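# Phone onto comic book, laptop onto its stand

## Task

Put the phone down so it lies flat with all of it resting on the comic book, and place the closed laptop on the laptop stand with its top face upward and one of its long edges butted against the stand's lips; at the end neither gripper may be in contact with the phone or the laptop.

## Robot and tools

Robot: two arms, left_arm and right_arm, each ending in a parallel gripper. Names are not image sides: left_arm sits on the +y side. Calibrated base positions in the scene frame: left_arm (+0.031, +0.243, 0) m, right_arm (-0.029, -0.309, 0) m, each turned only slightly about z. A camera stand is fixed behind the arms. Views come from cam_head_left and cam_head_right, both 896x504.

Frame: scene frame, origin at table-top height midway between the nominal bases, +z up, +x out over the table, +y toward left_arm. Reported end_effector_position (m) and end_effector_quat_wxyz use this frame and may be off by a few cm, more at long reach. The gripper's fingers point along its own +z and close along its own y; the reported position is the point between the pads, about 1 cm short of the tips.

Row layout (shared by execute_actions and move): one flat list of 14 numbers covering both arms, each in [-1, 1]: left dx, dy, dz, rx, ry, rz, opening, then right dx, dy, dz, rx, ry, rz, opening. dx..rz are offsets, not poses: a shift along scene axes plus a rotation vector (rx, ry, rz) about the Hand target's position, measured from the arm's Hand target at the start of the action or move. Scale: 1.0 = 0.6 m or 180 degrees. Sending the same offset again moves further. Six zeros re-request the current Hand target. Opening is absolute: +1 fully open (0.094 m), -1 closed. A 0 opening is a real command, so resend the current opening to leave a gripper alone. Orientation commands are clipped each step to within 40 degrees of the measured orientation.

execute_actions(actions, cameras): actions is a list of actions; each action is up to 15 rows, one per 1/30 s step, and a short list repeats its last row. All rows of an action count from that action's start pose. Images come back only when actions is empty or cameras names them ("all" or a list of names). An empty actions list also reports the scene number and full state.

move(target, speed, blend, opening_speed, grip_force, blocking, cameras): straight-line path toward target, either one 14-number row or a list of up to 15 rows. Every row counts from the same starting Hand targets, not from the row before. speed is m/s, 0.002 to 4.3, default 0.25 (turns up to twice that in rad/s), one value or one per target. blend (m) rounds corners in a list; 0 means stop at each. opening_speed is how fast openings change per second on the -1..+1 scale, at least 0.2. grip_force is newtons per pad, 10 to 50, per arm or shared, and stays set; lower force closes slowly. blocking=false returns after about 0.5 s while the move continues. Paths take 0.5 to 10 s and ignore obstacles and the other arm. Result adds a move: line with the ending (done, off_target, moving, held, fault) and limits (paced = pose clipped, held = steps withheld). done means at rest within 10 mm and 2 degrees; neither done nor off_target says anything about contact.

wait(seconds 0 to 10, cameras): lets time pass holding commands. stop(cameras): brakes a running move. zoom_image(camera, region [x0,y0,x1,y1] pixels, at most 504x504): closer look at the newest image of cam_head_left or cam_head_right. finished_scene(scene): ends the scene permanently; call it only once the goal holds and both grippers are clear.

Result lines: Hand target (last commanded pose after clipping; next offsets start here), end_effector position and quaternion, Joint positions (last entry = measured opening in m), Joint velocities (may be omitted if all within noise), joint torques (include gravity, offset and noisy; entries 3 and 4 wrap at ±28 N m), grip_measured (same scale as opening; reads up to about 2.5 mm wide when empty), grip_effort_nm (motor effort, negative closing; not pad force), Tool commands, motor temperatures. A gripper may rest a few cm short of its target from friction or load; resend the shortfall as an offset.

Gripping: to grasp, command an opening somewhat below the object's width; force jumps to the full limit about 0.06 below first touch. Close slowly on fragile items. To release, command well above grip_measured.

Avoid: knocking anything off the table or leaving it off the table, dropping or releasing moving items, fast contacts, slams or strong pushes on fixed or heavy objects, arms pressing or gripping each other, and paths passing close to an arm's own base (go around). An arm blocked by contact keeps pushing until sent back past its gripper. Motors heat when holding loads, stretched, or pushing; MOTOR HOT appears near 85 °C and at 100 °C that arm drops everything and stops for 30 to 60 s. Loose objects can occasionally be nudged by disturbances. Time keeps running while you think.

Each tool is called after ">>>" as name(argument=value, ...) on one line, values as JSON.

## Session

Scene 1 done. Now scene 2.

>>> execute_actions(actions=[])

Scene clock: 0.00 s.
left_arm: end_effector_position=(+0.5763, +0.0326, +0.2204) grip_measured=+1.000 grip_effort_nm=n/a end_effector_quat_wxyz=(+0.373, -0.189, +0.872, +0.255) | right_arm: end_effector_position=(+0.2774, -0.6662, +0.2410) grip_measured=+1.000 grip_effort_nm=n/a end_effector_quat_wxyz=(+0.133, +0.606, +0.784, +0.005)
Joint positions: left_arm=[-0.635 1.765 1.519 -1.122 -0.923 -0.933 0.094] | right_arm=[-0.891 1.406 1.314 -1.221 -0.069 0.44 0.094]
Joint velocities: within noise
Joint torques (N m): no reading
Motor temperatures (°C): left_arm=[22 27 34 23 27 23 27] | right_arm=[26 39 36 25 24 23 26]
Heat: left arm: hottest elbow 34 °C; right arm: hottest shoulder 39 °C.
Hand target: left_arm +0.5824, +0.0285, +0.2385; +0.386, -0.198, +0.868, +0.242 | right_arm +0.2821, -0.6719, +0.2485; +0.142, +0.605, +0.783, +0.003
Tool commands: left_gripper/opening=+1.0 right_gripper/opening=+1.0

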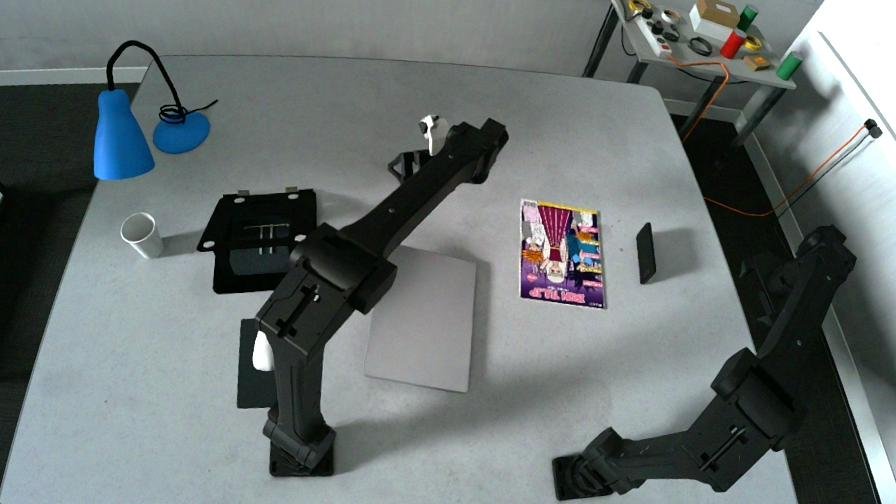

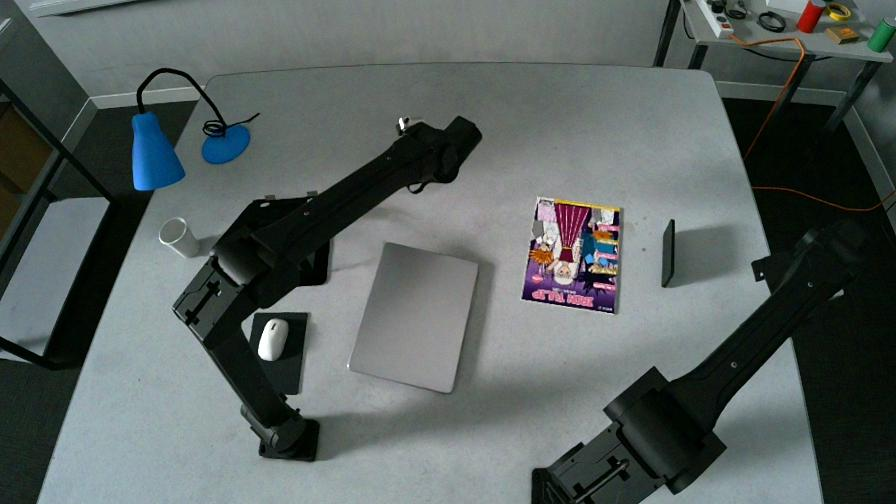

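>>> zoom_image(camera="cam_head_left", region=[500, 190, 700, 320])

>>> zoom_image(camera="cam_head_right", region=[500, 190, 700, 320])

>>> zoom_image(camera="cam_head_left", region=[340, 230, 500, 400])

>>> zoom_image(camera="cam_head_right", region=[330, 230, 500, 400])

>>> zoom_image(camera="cam_head_left", region=[180, 170, 340, 310])

>>> zoom_image(camera="cam_head_right", region=[200, 170, 360, 310])

Scaled by 2.520.

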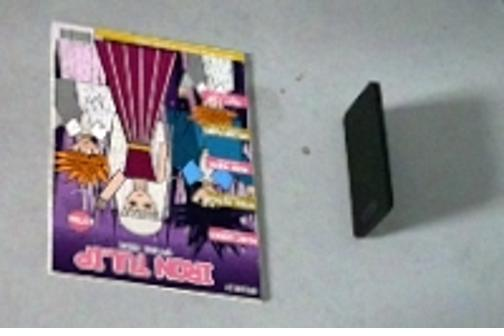

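Scaled by 2.520.

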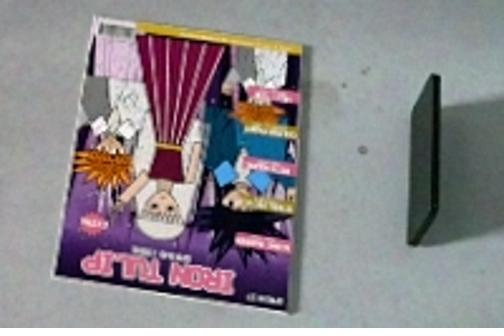

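Scaled by 2.965.

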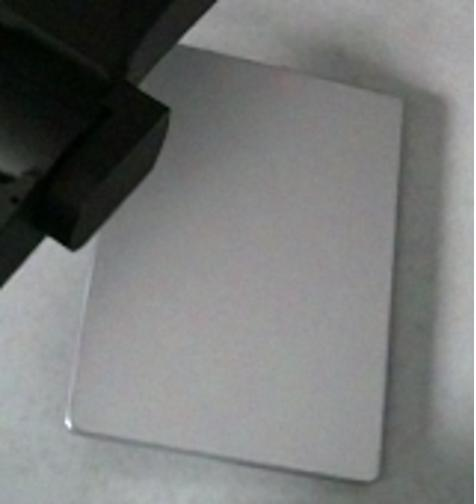

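Scaled by 2.965.

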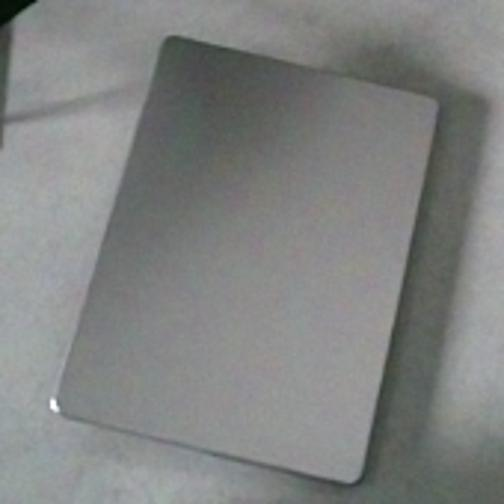

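Scaled by 3.150.

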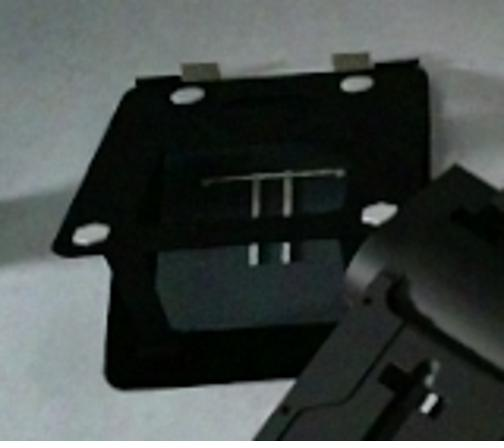

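Scaled by 3.150.

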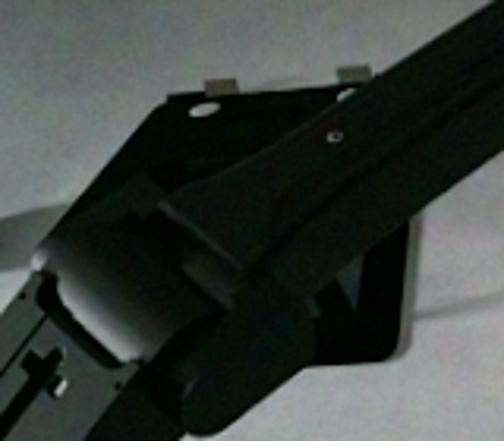

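>>> move(target=[-0.22,0.267,-0.03,-0.0918,0.2988,-0.2854,-1,0.347,0.217,-0.067,0.0067,0.0956,0.358,1], speed=0.4, cameras=["all"])

>>> zoom_image(camera="cam_head_left", region=[560, 160, 720, 320])

>>> zoom_image(camera="cam_head_right", region=[580, 160, 740, 320])

Scene clock: 87.07 s.
left_arm: end_effector_position=(+0.4440, +0.1858, +0.2128) grip_measured=-0.981 grip_effort_nm=-1.01 end_effector_quat_wxyz=(-0.006, +0.259, +0.966, +0.001) | right_arm: end_effector_position=(+0.4739, -0.5364, +0.2038) grip_measured=+1.000 grip_effort_nm=-0.01 end_effector_quat_wxyz=(-0.006, +0.098, +0.995, +0.003)
Joint positions: left_arm=[-0.166 1.445 1.303 -1.44 -0.003 0.386 0.001] | right_arm=[-0.429 1.801 1.717 -1.501 -0.001 -0.228 0.094]
Joint torques (N m): left_arm=[-0.85 -12.69 12.33 -0.01 0.11 0.07] | right_arm=[0.85 -18.61 12.96 -0.21 0.08 0.12]
Motor temperatures (°C): left_arm=[22 31 40 23 27 23 27] | right_arm=[26 40 45 25 24 23 25]
Heat: left arm: hottest elbow 40 °C; right arm: hottest elbow 45 °C.
Hand target: left_arm +0.4504, +0.1887, +0.2206; +0.000, +0.259, +0.966, +0.000 | right_arm +0.4902, -0.5416, +0.2082; +0.000, +0.092, +0.996, +0.000
Off the commanded pose: left_arm 0.010 m, 1 deg | right_arm 0.018 m, 1 deg.
move: off_target (right_arm)

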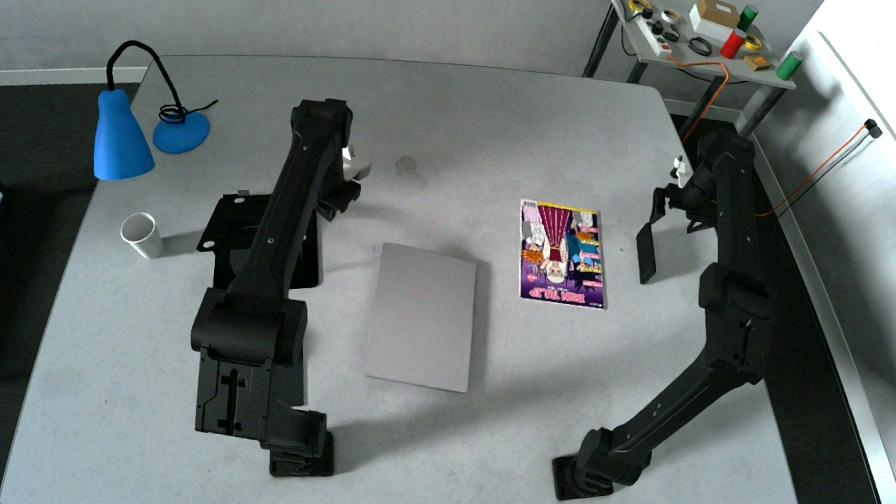

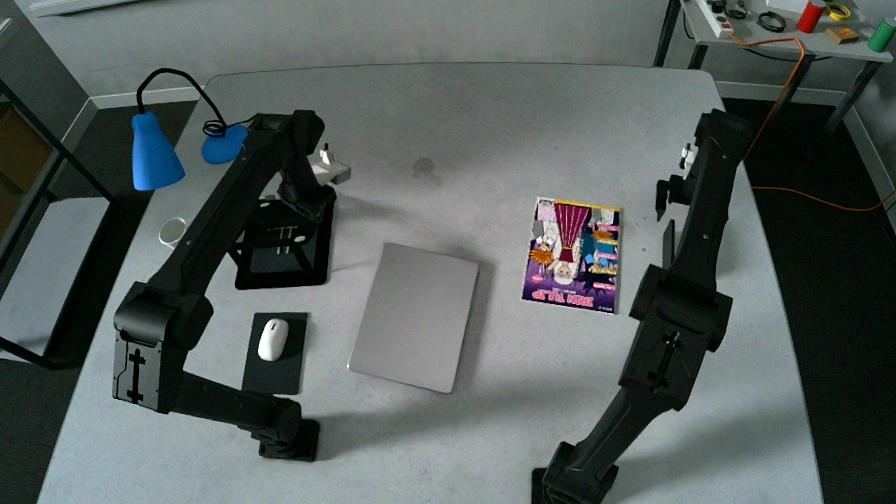

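Scaled by 3.150.

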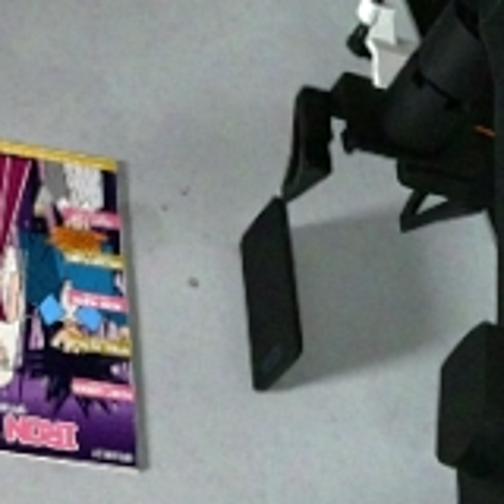

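Scaled by 3.150.

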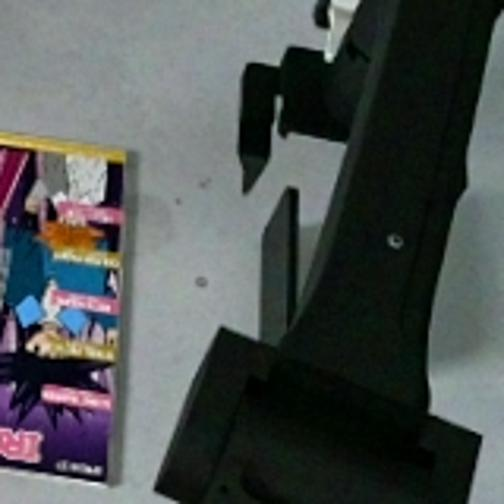

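>>> move(target=[0,-0.048,-0.355,0,0,0,-1,0.023,-0.031,-0.15,0,0,0,1], speed=0.2, cameras=["all"])

>>> zoom_image(camera="cam_head_left", region=[560, 160, 720, 320])

>>> zoom_image(camera="cam_head_right", region=[580, 160, 740, 320])

Scene clock: 98.13 s.
left_arm: end_effector_position=(+0.4500, +0.1660, +0.0112) grip_measured=-0.981 grip_effort_nm=-1.00 end_effector_quat_wxyz=(-0.001, +0.257, +0.966, +0.001) | right_arm: end_effector_position=(+0.5073, -0.5535, +0.1404) grip_measured=+1.000 grip_effort_nm=-0.01 end_effector_quat_wxyz=(+0.015, +0.089, +0.996, -0.005)
Joint positions: left_arm=[-0.209 1.678 0.997 -0.891 -0.001 0.34 0.001] | right_arm=[-0.432 1.898 1.689 -1.332 -0.001 -0.248 0.094]
Joint torques (N m): left_arm=[-2.37 -13.45 7.86 0.62 0.04 -0.11] | right_arm=[-0.32 -19.96 7.79 0.59 0.06 0.08]
Heat: left arm: hottest elbow 40 °C; right arm: hottest elbow 45 °C.
Hand target: left_arm +0.4503, +0.1598, +0.0076; +0.000, +0.259, +0.966, +0.000 | right_arm +0.5040, -0.5604, +0.1183; +0.000, +0.092, +0.996, +0.000
Off the commanded pose: left_arm 0.007 m, 0 deg | right_arm 0.023 m, 2 deg.
move: off_target (right_arm)

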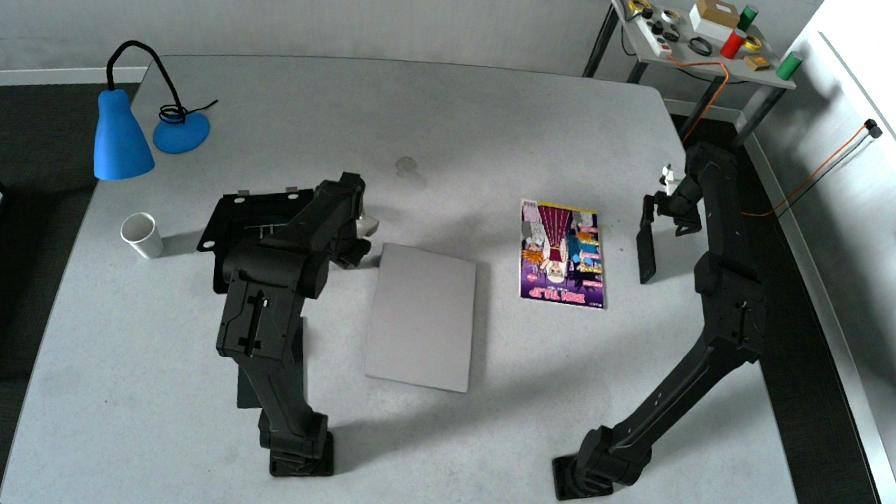

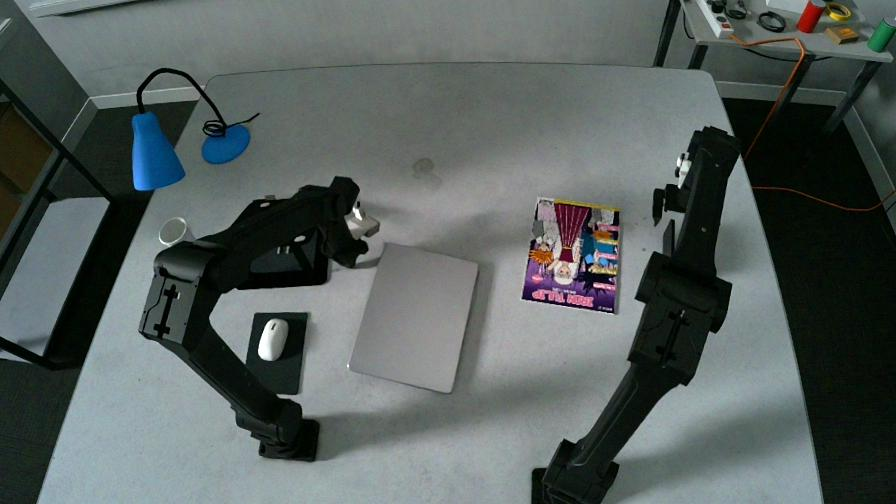

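Scaled by 3.150.

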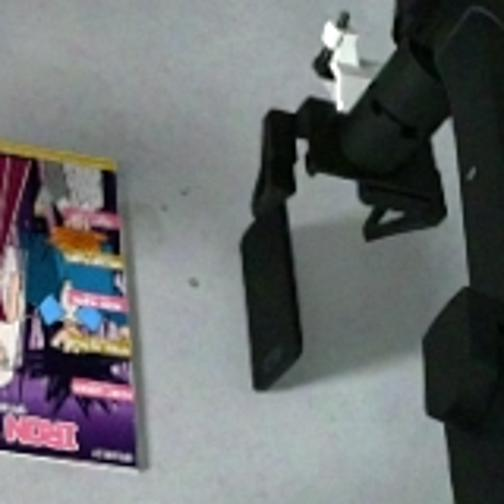

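Scaled by 3.150.

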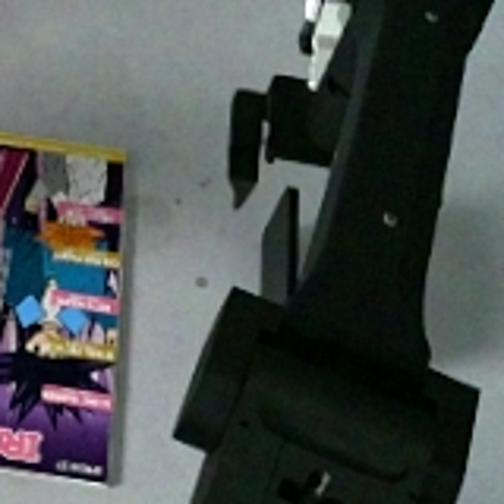

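>>> move(target=[0,-0.265,-0.008,0,0,0,-1,-0.01,-0.019,-0.122,0,0,0,1], speed=0.12, cameras=["all"])

>>> zoom_image(camera="cam_head_left", region=[560, 160, 720, 320])

>>> zoom_image(camera="cam_head_right", region=[580, 160, 740, 320])

Scene clock: 108.53 s.
left_arm: end_effector_position=(+0.4483, +0.0183, +0.0115) grip_measured=-0.981 grip_effort_nm=-1.00 end_effector_quat_wxyz=(+0.009, +0.253, +0.967, +0.002) | right_arm: end_effector_position=(+0.5049, -0.5665, +0.0702) grip_measured=+1.000 grip_effort_nm=-0.01 end_effector_quat_wxyz=(+0.017, +0.089, +0.996, -0.006)
Joint positions: left_arm=[-0.524 1.772 1.131 -0.914 -0.008 0.017 0.001] | right_arm=[-0.454 1.956 1.587 -1.165 -0.001 -0.269 0.094]
Joint torques (N m): left_arm=[-3.66 -13.39 11.41 0.36 0.3 -0.11] | right_arm=[-0.32 -20.48 7.31 0.59 0.07 0.08]
Heat: left arm: hottest elbow 39 °C; right arm: hottest elbow 45 °C.
Hand target: left_arm +0.4502, +0.0007, +0.0027; +0.000, +0.259, +0.966, +0.000 | right_arm +0.4981, -0.5717, +0.0452; +0.000, +0.092, +0.996, +0.000
Off the commanded pose: left_arm 0.020 m, 1 deg | right_arm 0.027 m, 2 deg.
move: off_target (left_arm, right_arm)

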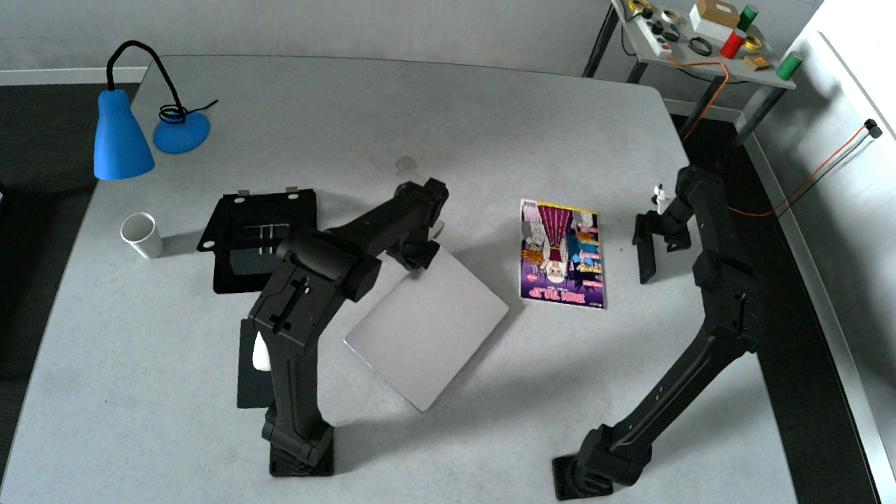

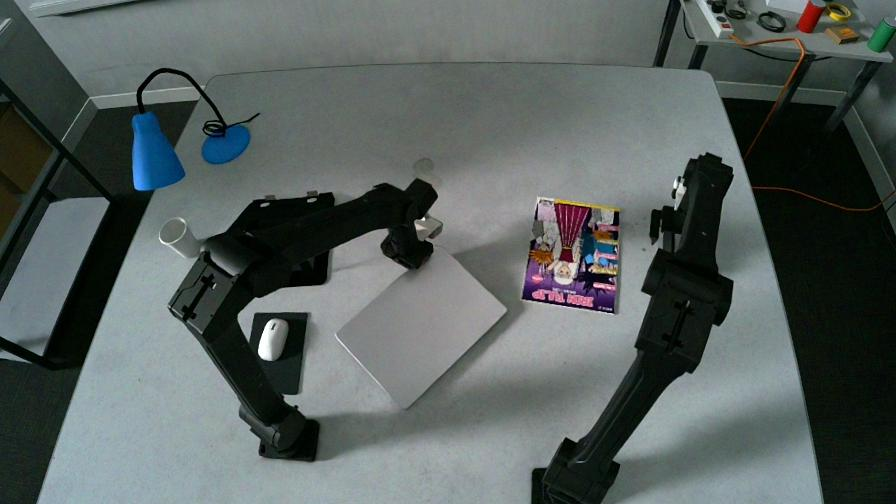

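Scaled by 3.150.

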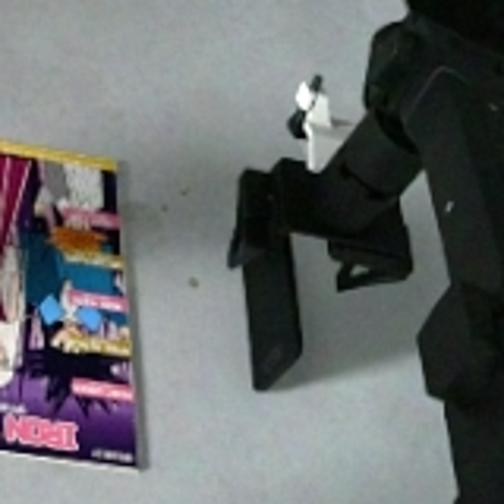

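Scaled by 3.150.

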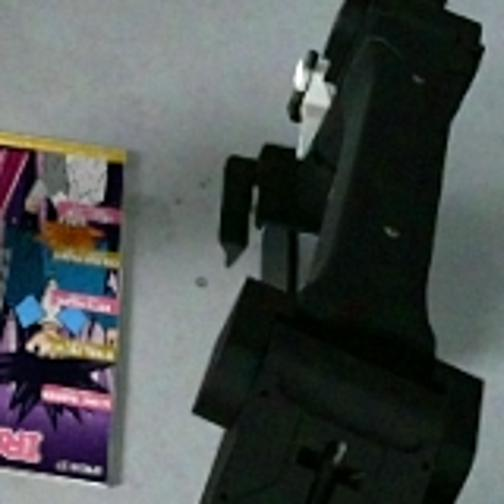

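>>> move(target=[-0.11,-0.11,0,0,0,0,-1,0,0,-0.028,0,0,0,1], speed=0.12)

>>> move(target=[0,0,0,0,0,0,-1,0,0,0,0,0,0,-0.9], speed=0.1, opening_speed=0.7, grip_force=[50, 30], cameras=["all"])

Scene clock: 120.27 s.
left_arm: end_effector_position=(+0.3970, -0.0622, +0.0116) grip_measured=-0.981 grip_effort_nm=-0.99 end_effector_quat_wxyz=(+0.013, +0.255, +0.967, -0.002) | right_arm: end_effector_position=(+0.5062, -0.5671, +0.0551) grip_measured=+1.000 grip_effort_nm=-0.01 end_effector_quat_wxyz=(+0.019, +0.089, +0.996, -0.007)
Joint positions: left_arm=[-0.725 1.772 1.131 -0.904 -0.008 -0.179 0.001] | right_arm=[-0.454 1.973 1.571 -1.129 -0.001 -0.27 0.094]
Joint torques (N m): left_arm=[-2.67 -15.56 6.93 0.25 0.28 -0.12] | right_arm=[-0.32 -20.13 7.15 0.61 0.06 0.09]
Heat: left arm: hottest elbow 39 °C; right arm: hottest elbow 45 °C.
Hand target: left_arm +0.3843, -0.0651, +0.0027; +0.000, +0.259, +0.966, +0.000 | right_arm +0.4981, -0.5718, +0.0284; +0.000, +0.092, +0.996, +0.000
Off the commanded pose: left_arm 0.016 m, 2 deg | right_arm 0.028 m, 2 deg.
move: off_target (left_arm, right_arm)

Scene clock: 125.07 s.
left_arm: end_effector_position=(+0.3970, -0.0622, +0.0116) grip_measured=-0.981 grip_effort_nm=-1.00 end_effector_quat_wxyz=(+0.013, +0.255, +0.967, -0.002) | right_arm: end_effector_position=(+0.5062, -0.5671, +0.0551) grip_measured=-0.830 grip_effort_nm=-0.62 end_effector_quat_wxyz=(+0.019, +0.089, +0.996, -0.006)
Joint positions: left_arm=[-0.725 1.772 1.131 -0.904 -0.008 -0.18 0.001] | right_arm=[-0.454 1.973 1.571 -1.129 -0.001 -0.271 0.008]
Joint torques (N m): left_arm=[-2.61 -15.85 7.09 0.17 0.28 -0.09] | right_arm=[-0.38 -20.37 7.08 0.61 0.08 0.09]
Heat: left arm: hottest elbow 39 °C; right arm: hottest elbow 44 °C.
Hand target: left_arm +0.3843, -0.0651, +0.0027; +0.000, +0.259, +0.966, +0.000 | right_arm +0.4981, -0.5718, +0.0284; +0.000, +0.092, +0.996, +0.000
Off the commanded pose: left_arm 0.016 m, 2 deg | right_arm 0.028 m, 2 deg.
grip_force (N): 50, 30
move: off_target (left_arm, right_arm)

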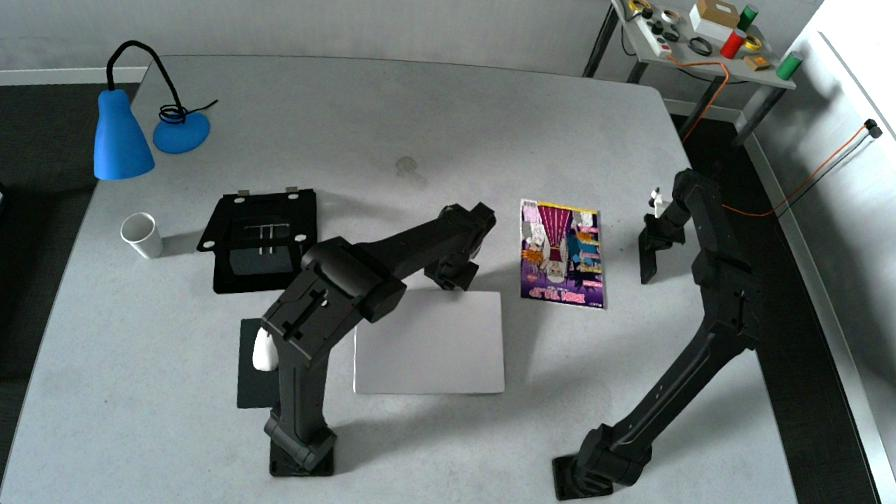

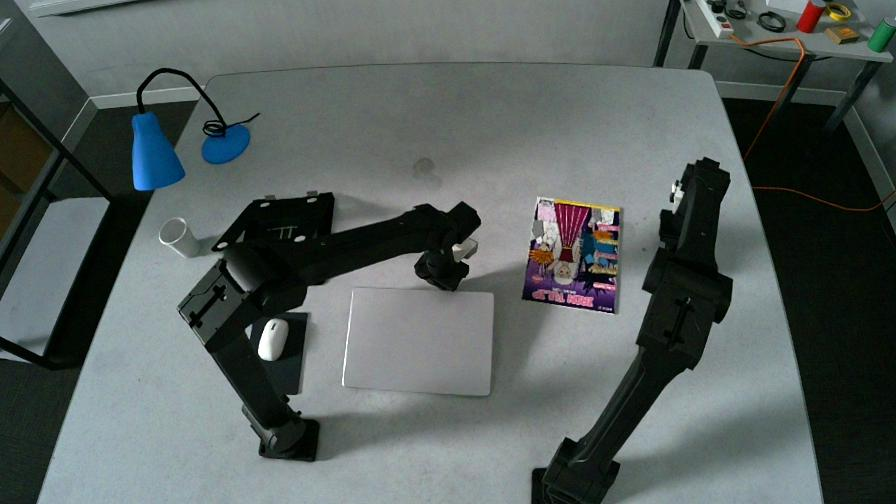

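>>> move(target=[[0,0,0.262,0,0,0,-1,0,0,0.217,0,0,0,-0.9],[-0.307,0.075,0.278,0,0,0,-1,0.05,0.253,0.217,0.355,-0.0657,0,-0.9]], speed=0.3, blend=[0.03,0], cameras=["all"])

Scene clock: 148.00 s.
left_arm: end_effector_position=(+0.2076, -0.0228, +0.1683) grip_measured=-0.981 grip_effort_nm=-1.00 end_effector_quat_wxyz=(+0.001, +0.257, +0.966, -0.001) | right_arm: end_effector_position=(+0.5276, -0.4263, +0.1682) grip_measured=-0.832 grip_effort_nm=-0.67 end_effector_quat_wxyz=(+0.076, +0.083, +0.848, +0.518)
Joint positions: left_arm=[-1.011 1.199 0.956 -1.325 -0.001 -0.462 0.001] | right_arm=[-0.481 2.038 1.708 -1.666 -1.052 -0.53 0.008]
Joint torques (N m): left_arm=[-2.61 -9.47 9.09 0.02 -0.02 -0.05] | right_arm=[1.26 -21.95 7.54 -1.05 -0.77 0.06]
Heat: left arm: hottest elbow 38 °C; right arm: hottest elbow 44 °C.
Hand target: left_arm +0.2001, -0.0201, +0.1696; +0.000, +0.259, +0.966, +0.000 | right_arm +0.5281, -0.4201, +0.1584; +0.049, +0.077, +0.840, +0.535
Off the commanded pose: left_arm 0.008 m, 0 deg | right_arm 0.011 m, 4 deg.
joint sent to its limit (right arm) — joint 4 (wrist pitch), lower limit. The joint targets still meet the commanded pose.
grip_force (N): 50, 30
move: off_target (right_arm)

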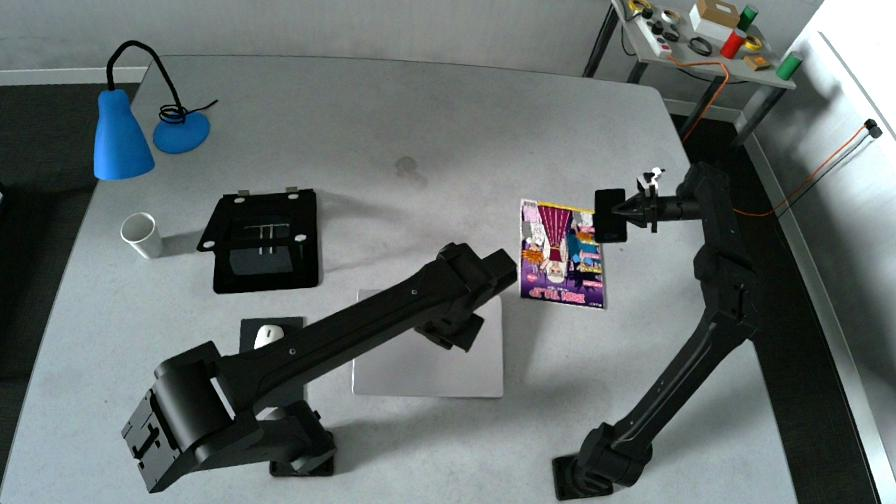

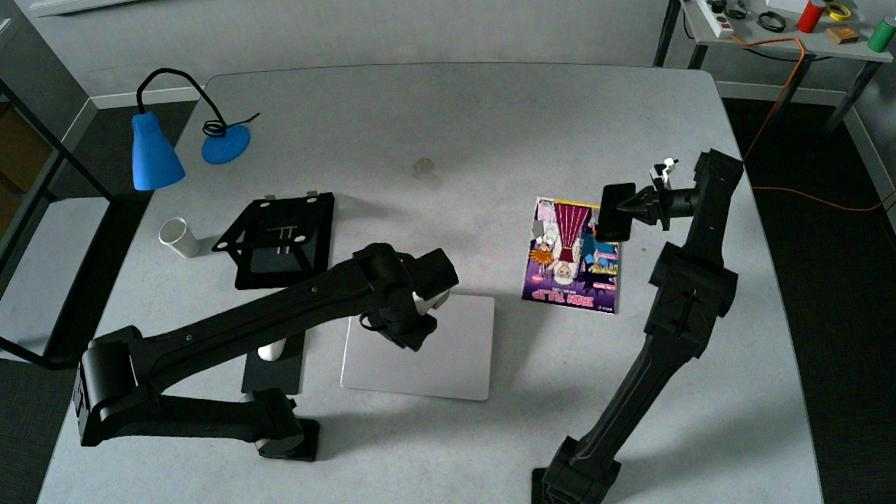

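>>> move(target=[[-0.167,0.008,-0.033,0,0,0,-1,-0.022,0.093,-0.1,0,0,0,-0.9],[-0.167,0.008,-0.272,0,0,0,-1,-0.022,0.093,-0.214,0,0,0,-0.9]], speed=0.2, blend=[0.02,0], cameras=["all"])

>>> zoom_image(camera="cam_head_left", region=[500, 180, 700, 320])

>>> zoom_image(camera="cam_head_right", region=[500, 180, 700, 320])

Scene clock: 156.33 s.
left_arm: end_effector_position=(+0.1035, -0.0153, +0.0105) grip_measured=-0.981 grip_effort_nm=-1.00 end_effector_quat_wxyz=(+0.000, +0.256, +0.967, -0.003) | right_arm: end_effector_position=(+0.5163, -0.3682, +0.0410) grip_measured=-0.832 grip_effort_nm=-0.67 end_effector_quat_wxyz=(+0.058, +0.070, +0.844, +0.529)
Joint positions: left_arm=[-1.321 1.29 0.56 -0.836 0.003 -0.773 0.001] | right_arm=[-0.396 2.132 1.484 -1.313 -1.084 -0.462 0.008]
Joint torques (N m): left_arm=[-2.78 -6.89 7.25 0.84 -0.21 -0.14] | right_arm=[0.85 -22.18 5.87 -0.14 -0.78 0.19]
Heat: left arm: hottest elbow 37 °C; right arm: hottest elbow 44 °C.
Hand target: left_arm +0.1000, -0.0154, +0.0063; +0.000, +0.259, +0.966, +0.000 | right_arm +0.5149, -0.3641, +0.0301; +0.049, +0.077, +0.840, +0.535
Off the commanded pose: left_arm 0.005 m, 0 deg | right_arm 0.012 m, 2 deg.
grip_force (N): 50, 30
move: off_target (right_arm)

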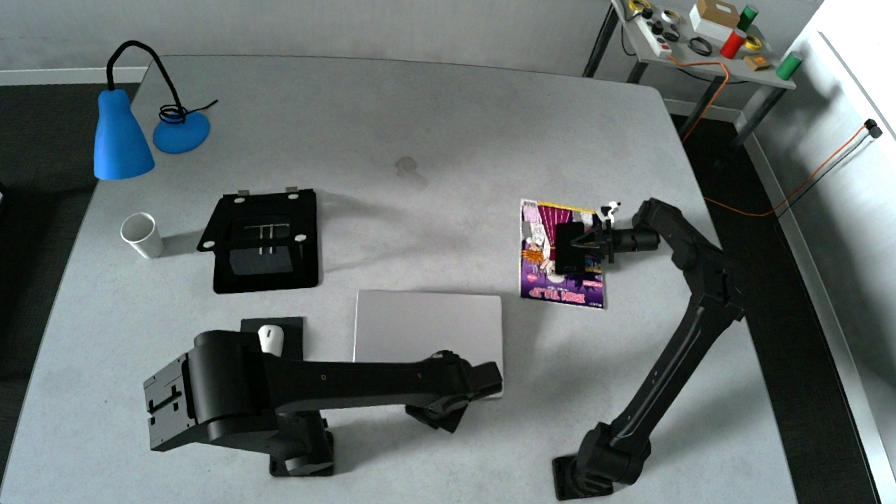

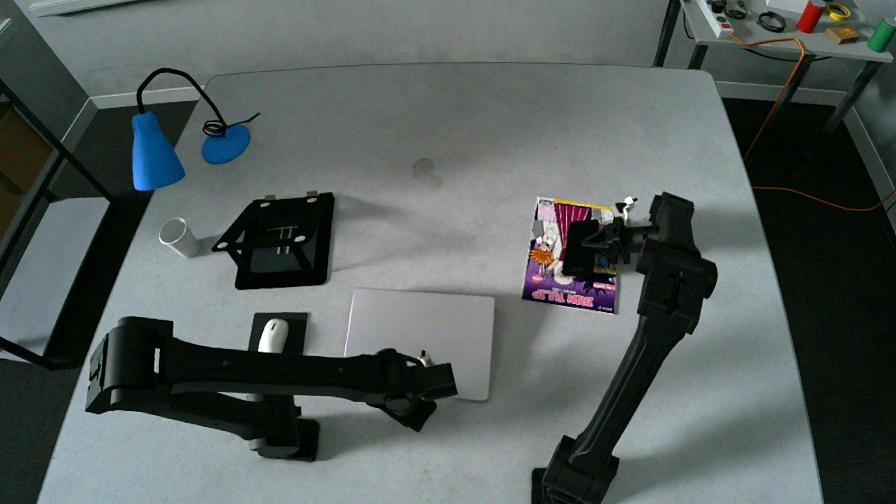

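Scaled by 2.520.

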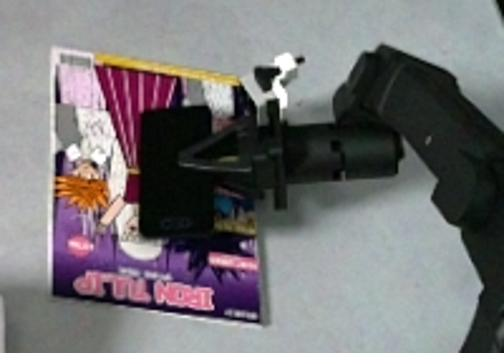

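Scaled by 2.520.

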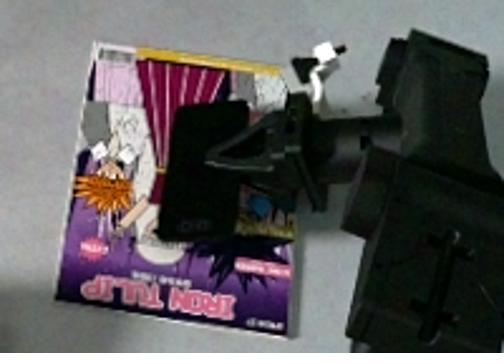

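>>> move(target=[0.17,0,-0.006,0,0,0,-1,0,0,-0.02,0.0328,-0.006,0,-0.9], speed=0.1)

>>> move(target=[0,0,0,0,0,0,-1,0,0,-0.008,0,0,0,-0.55], speed=0.1, opening_speed=0.2, cameras=["all"])

>>> zoom_image(camera="cam_head_left", region=[500, 180, 700, 320])

>>> zoom_image(camera="cam_head_right", region=[500, 180, 700, 320])

Scene clock: 165.37 s.
left_arm: end_effector_position=(+0.1812, -0.0087, +0.0091) grip_measured=-0.981 grip_effort_nm=-0.99 end_effector_quat_wxyz=(-0.009, +0.269, +0.963, -0.007) | right_arm: end_effector_position=(+0.5107, -0.3584, +0.0302) grip_measured=-0.832 grip_effort_nm=-0.67 end_effector_quat_wxyz=(+0.062, +0.065, +0.814, +0.575)
Joint positions: left_arm=[-1.045 1.369 0.627 -0.833 0.023 -0.472 0.001] | right_arm=[-0.396 2.19 1.484 -1.388 -1.177 -0.585 0.008]
Joint torques (N m): left_arm=[0.44 -4.95 10.48 1.16 -0.9 0.14] | right_arm=[0.03 -20.31 7.98 -1.1 -0.5 0.08]
Heat: left arm: hottest elbow 37 °C; right arm: hottest shoulder 43 °C.
Hand target: left_arm +0.2020, -0.0153, +0.0027; +0.000, +0.259, +0.966, +0.000 | right_arm +0.5149, -0.3641, +0.0182; +0.053, +0.075, +0.811, +0.578
Off the commanded pose: left_arm 0.023 m, 2 deg | right_arm 0.014 m, 2 deg.
grip_force (N): 50, 30
move: off_target (left_arm, right_arm)

Scene clock: 167.40 s.
left_arm: end_effector_position=(+0.1812, -0.0087, +0.0091) grip_measured=-0.981 grip_effort_nm=-0.99 end_effector_quat_wxyz=(-0.009, +0.269, +0.963, -0.007) | right_arm: end_effector_position=(+0.5102, -0.3581, +0.0275) grip_measured=-0.552 grip_effort_nm=0.06 end_effector_quat_wxyz=(+0.060, +0.066, +0.813, +0.575)
Joint positions: left_arm=[-1.045 1.369 0.627 -0.833 0.023 -0.471 0.001] | right_arm=[-0.396 2.195 1.484 -1.388 -1.178 -0.587 0.021]
Joint torques (N m): left_arm=[0.79 -5.07 10.33 1.24 -0.87 0.08] | right_arm=[0.03 -20.13 7.91 -0.91 -0.47 0.1]
Heat: left arm: hottest elbow 38 °C; right arm: hottest elbow 44 °C.
Hand target: left_arm +0.2020, -0.0153, +0.0027; +0.000, +0.259, +0.966, +0.000 | right_arm +0.5149, -0.3641, +0.0132; +0.053, +0.075, +0.811, +0.578
Off the commanded pose: left_arm 0.023 m, 2 deg | right_arm 0.016 m, 1 deg.
grip_force (N): 50, 30
move: off_target (left_arm, right_arm)

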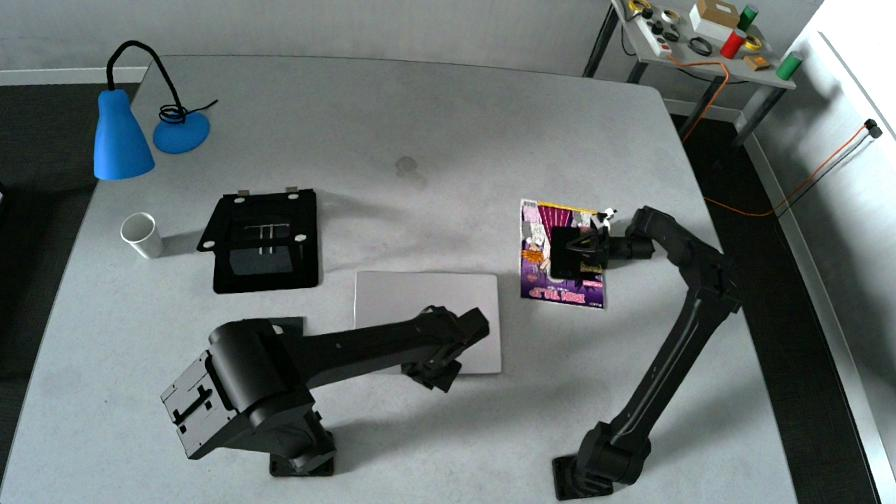

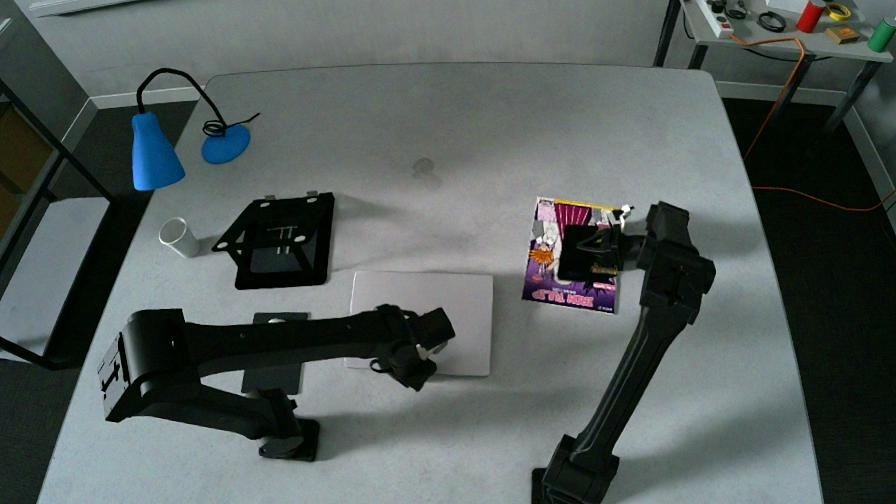

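Scaled by 2.520.

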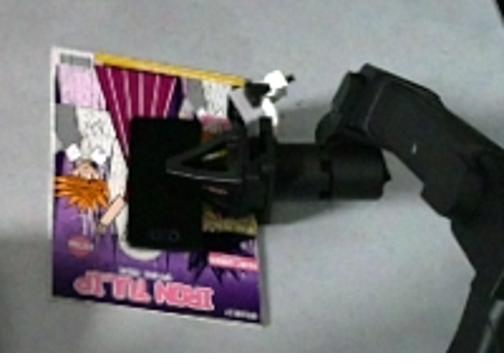

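Scaled by 2.520.

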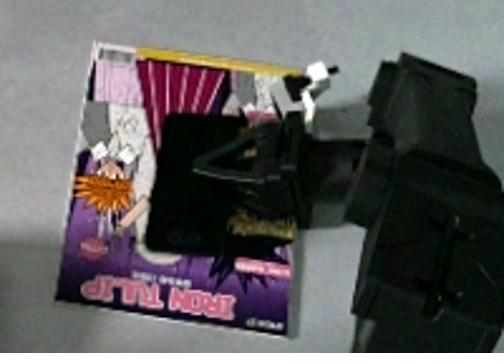

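>>> move(target=[[0,0,0.2,0,0,0,-1,-0.026,-0.139,0.045,0,0,0,-0.55],[0.18,0.375,0.25,0,0,0.667,-1,-0.05,-0.217,0.25,0,0,0,-0.55]], speed=[0.15, 0.35], blend=[0.01, 0], cameras=["all"])

>>> zoom_image(camera="cam_head_left", region=[500, 180, 700, 320])

>>> zoom_image(camera="cam_head_right", region=[500, 180, 700, 320])

Scene clock: 184.77 s.
left_arm: end_effector_position=(+0.2860, +0.2088, +0.1301) grip_measured=-0.981 grip_effort_nm=-0.98 end_effector_quat_wxyz=(+0.016, +0.699, -0.714, -0.018) | right_arm: end_effector_position=(+0.4802, -0.4828, +0.1465) grip_measured=-0.551 grip_effort_nm=0.05 end_effector_quat_wxyz=(+0.105, +0.127, +0.831, +0.532)
Joint positions: left_arm=[-0.158 1.09 0.77 -1.3 0.002 -1.678 0.001] | right_arm=[-0.621 2.022 1.591 -1.669 -1.072 -0.631 0.021]
Joint torques (N m): left_arm=[-0.56 -5.77 15.73 -0.34 -0.19 -0.08] | right_arm=[-0.32 -23.65 9.52 -1.05 -0.45 0.15]
Heat: left arm: hottest elbow 38 °C; right arm: hottest shoulder 44 °C.
Hand target: left_arm +0.3099, +0.2097, +0.1526; +0.000, +0.708, -0.707, +0.000 | right_arm +0.4848, -0.4943, +0.1633; +0.053, +0.075, +0.811, +0.578
Off the commanded pose: left_arm 0.033 m, 3 deg | right_arm 0.021 m, 10 deg.
joint sent to its limit (right arm) — joint 4 (wrist pitch), lower limit. The joint targets are off in orientation, not in position.
grip_force (N): 50, 30
move: off_target (left_arm, right_arm)

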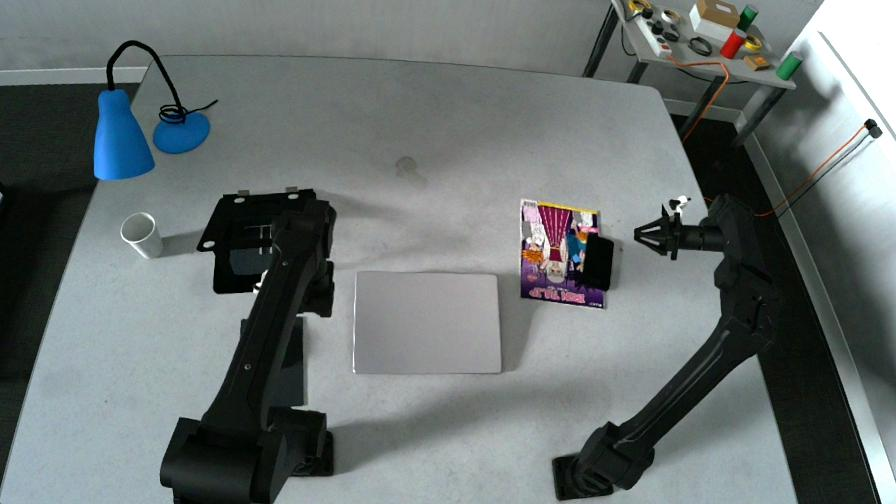

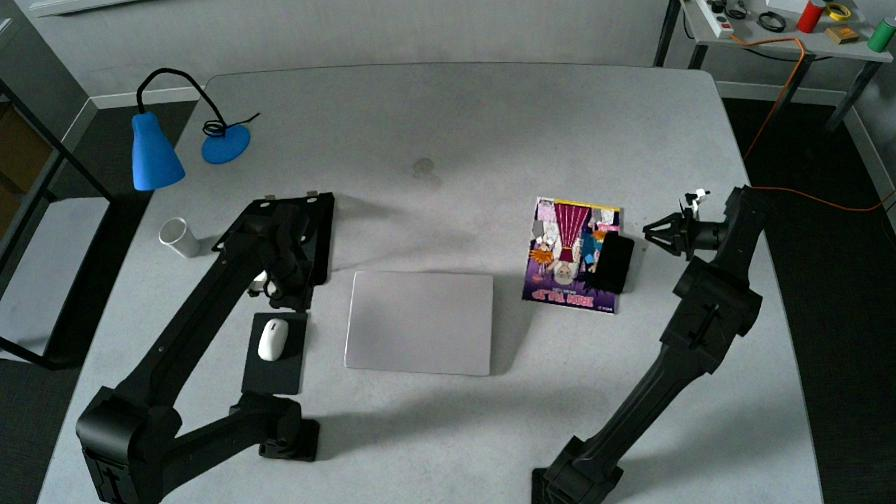

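Scaled by 2.520.

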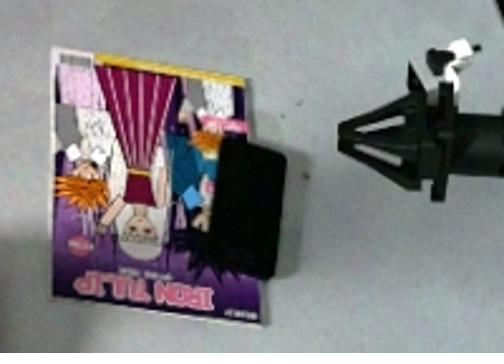

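Scaled by 2.520.

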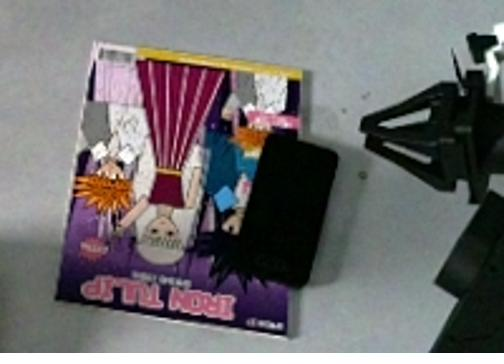

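>>> move(target=[0.017,0,-0.247,0,0,0,-1,-0.013,0.112,-0.04,-0.3835,0.0924,-0.0292,1], speed=0.3, cameras=["all"])

>>> zoom_image(camera="cam_head_left", region=[520, 180, 680, 320])

>>> zoom_image(camera="cam_head_right", region=[520, 180, 680, 320])

Scene clock: 212.23 s.
left_arm: end_effector_position=(+0.3206, +0.2047, +0.0097) grip_measured=-0.981 grip_effort_nm=-0.98 end_effector_quat_wxyz=(+0.000, +0.700, -0.714, +0.002) | right_arm: end_effector_position=(+0.4808, -0.4309, +0.1384) grip_measured=+0.999 grip_effort_nm=0.06 end_effector_quat_wxyz=(+0.000, +0.143, +0.990, +0.001)
Joint positions: left_arm=[-0.156 1.361 0.622 -0.828 0.002 -1.679 0.001] | right_arm=[-0.239 1.751 1.474 -1.293 -0.001 0.054 0.094]
Joint torques (N m): left_arm=[0.15 -7.82 6.72 0.75 -0.2 -0.08] | right_arm=[0.91 -21.01 7.49 0.14 0.1 0.21]
Motor temperatures (°C): left_arm=[22 28 41 23 27 23 29] | right_arm=[26 46 46 25 24 23 25]
Heat: left arm: hottest elbow 41 °C; right arm: hottest shoulder 46 °C.
Hand target: left_arm +0.3201, +0.2096, +0.0044; +0.000, +0.708, -0.707, +0.000 | right_arm +0.4770, -0.4272, +0.1392; +0.000, +0.145, +0.989, +0.000
Off the commanded pose: left_arm 0.007 m, 1 deg | right_arm 0.005 m, 0 deg.
grip_force (N): 50, 30
move: done

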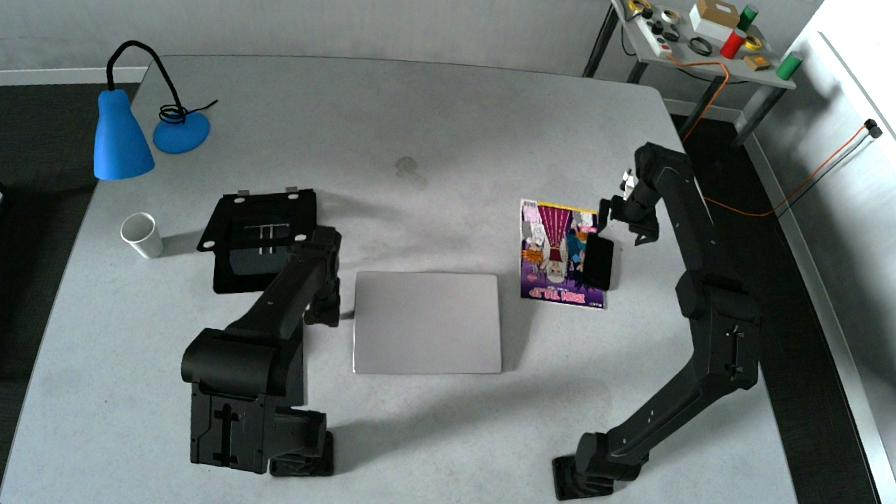

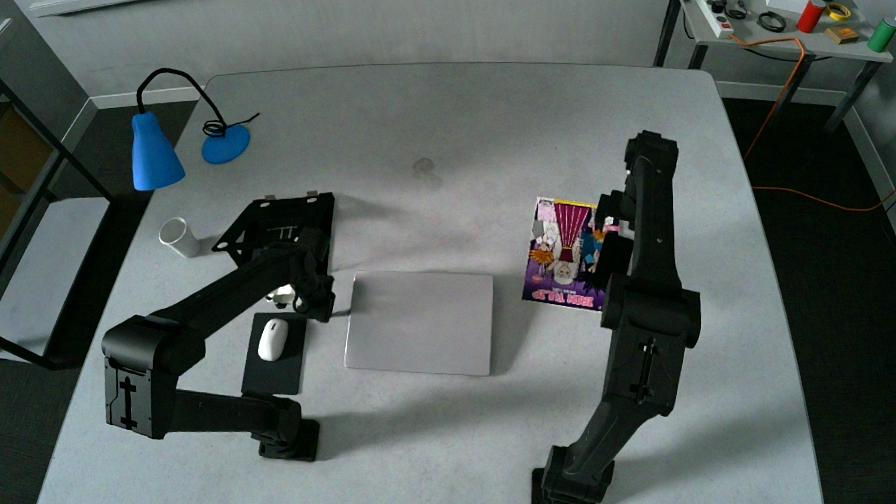

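Scaled by 3.150.

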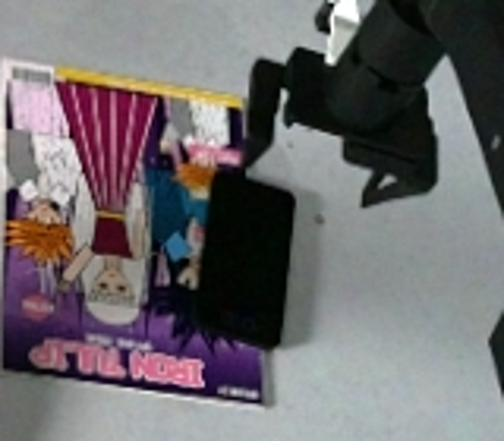

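Scaled by 3.150.

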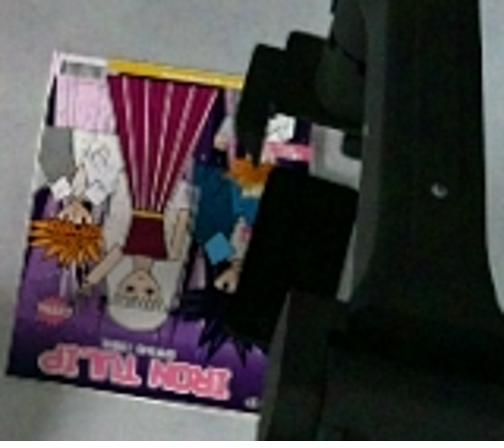

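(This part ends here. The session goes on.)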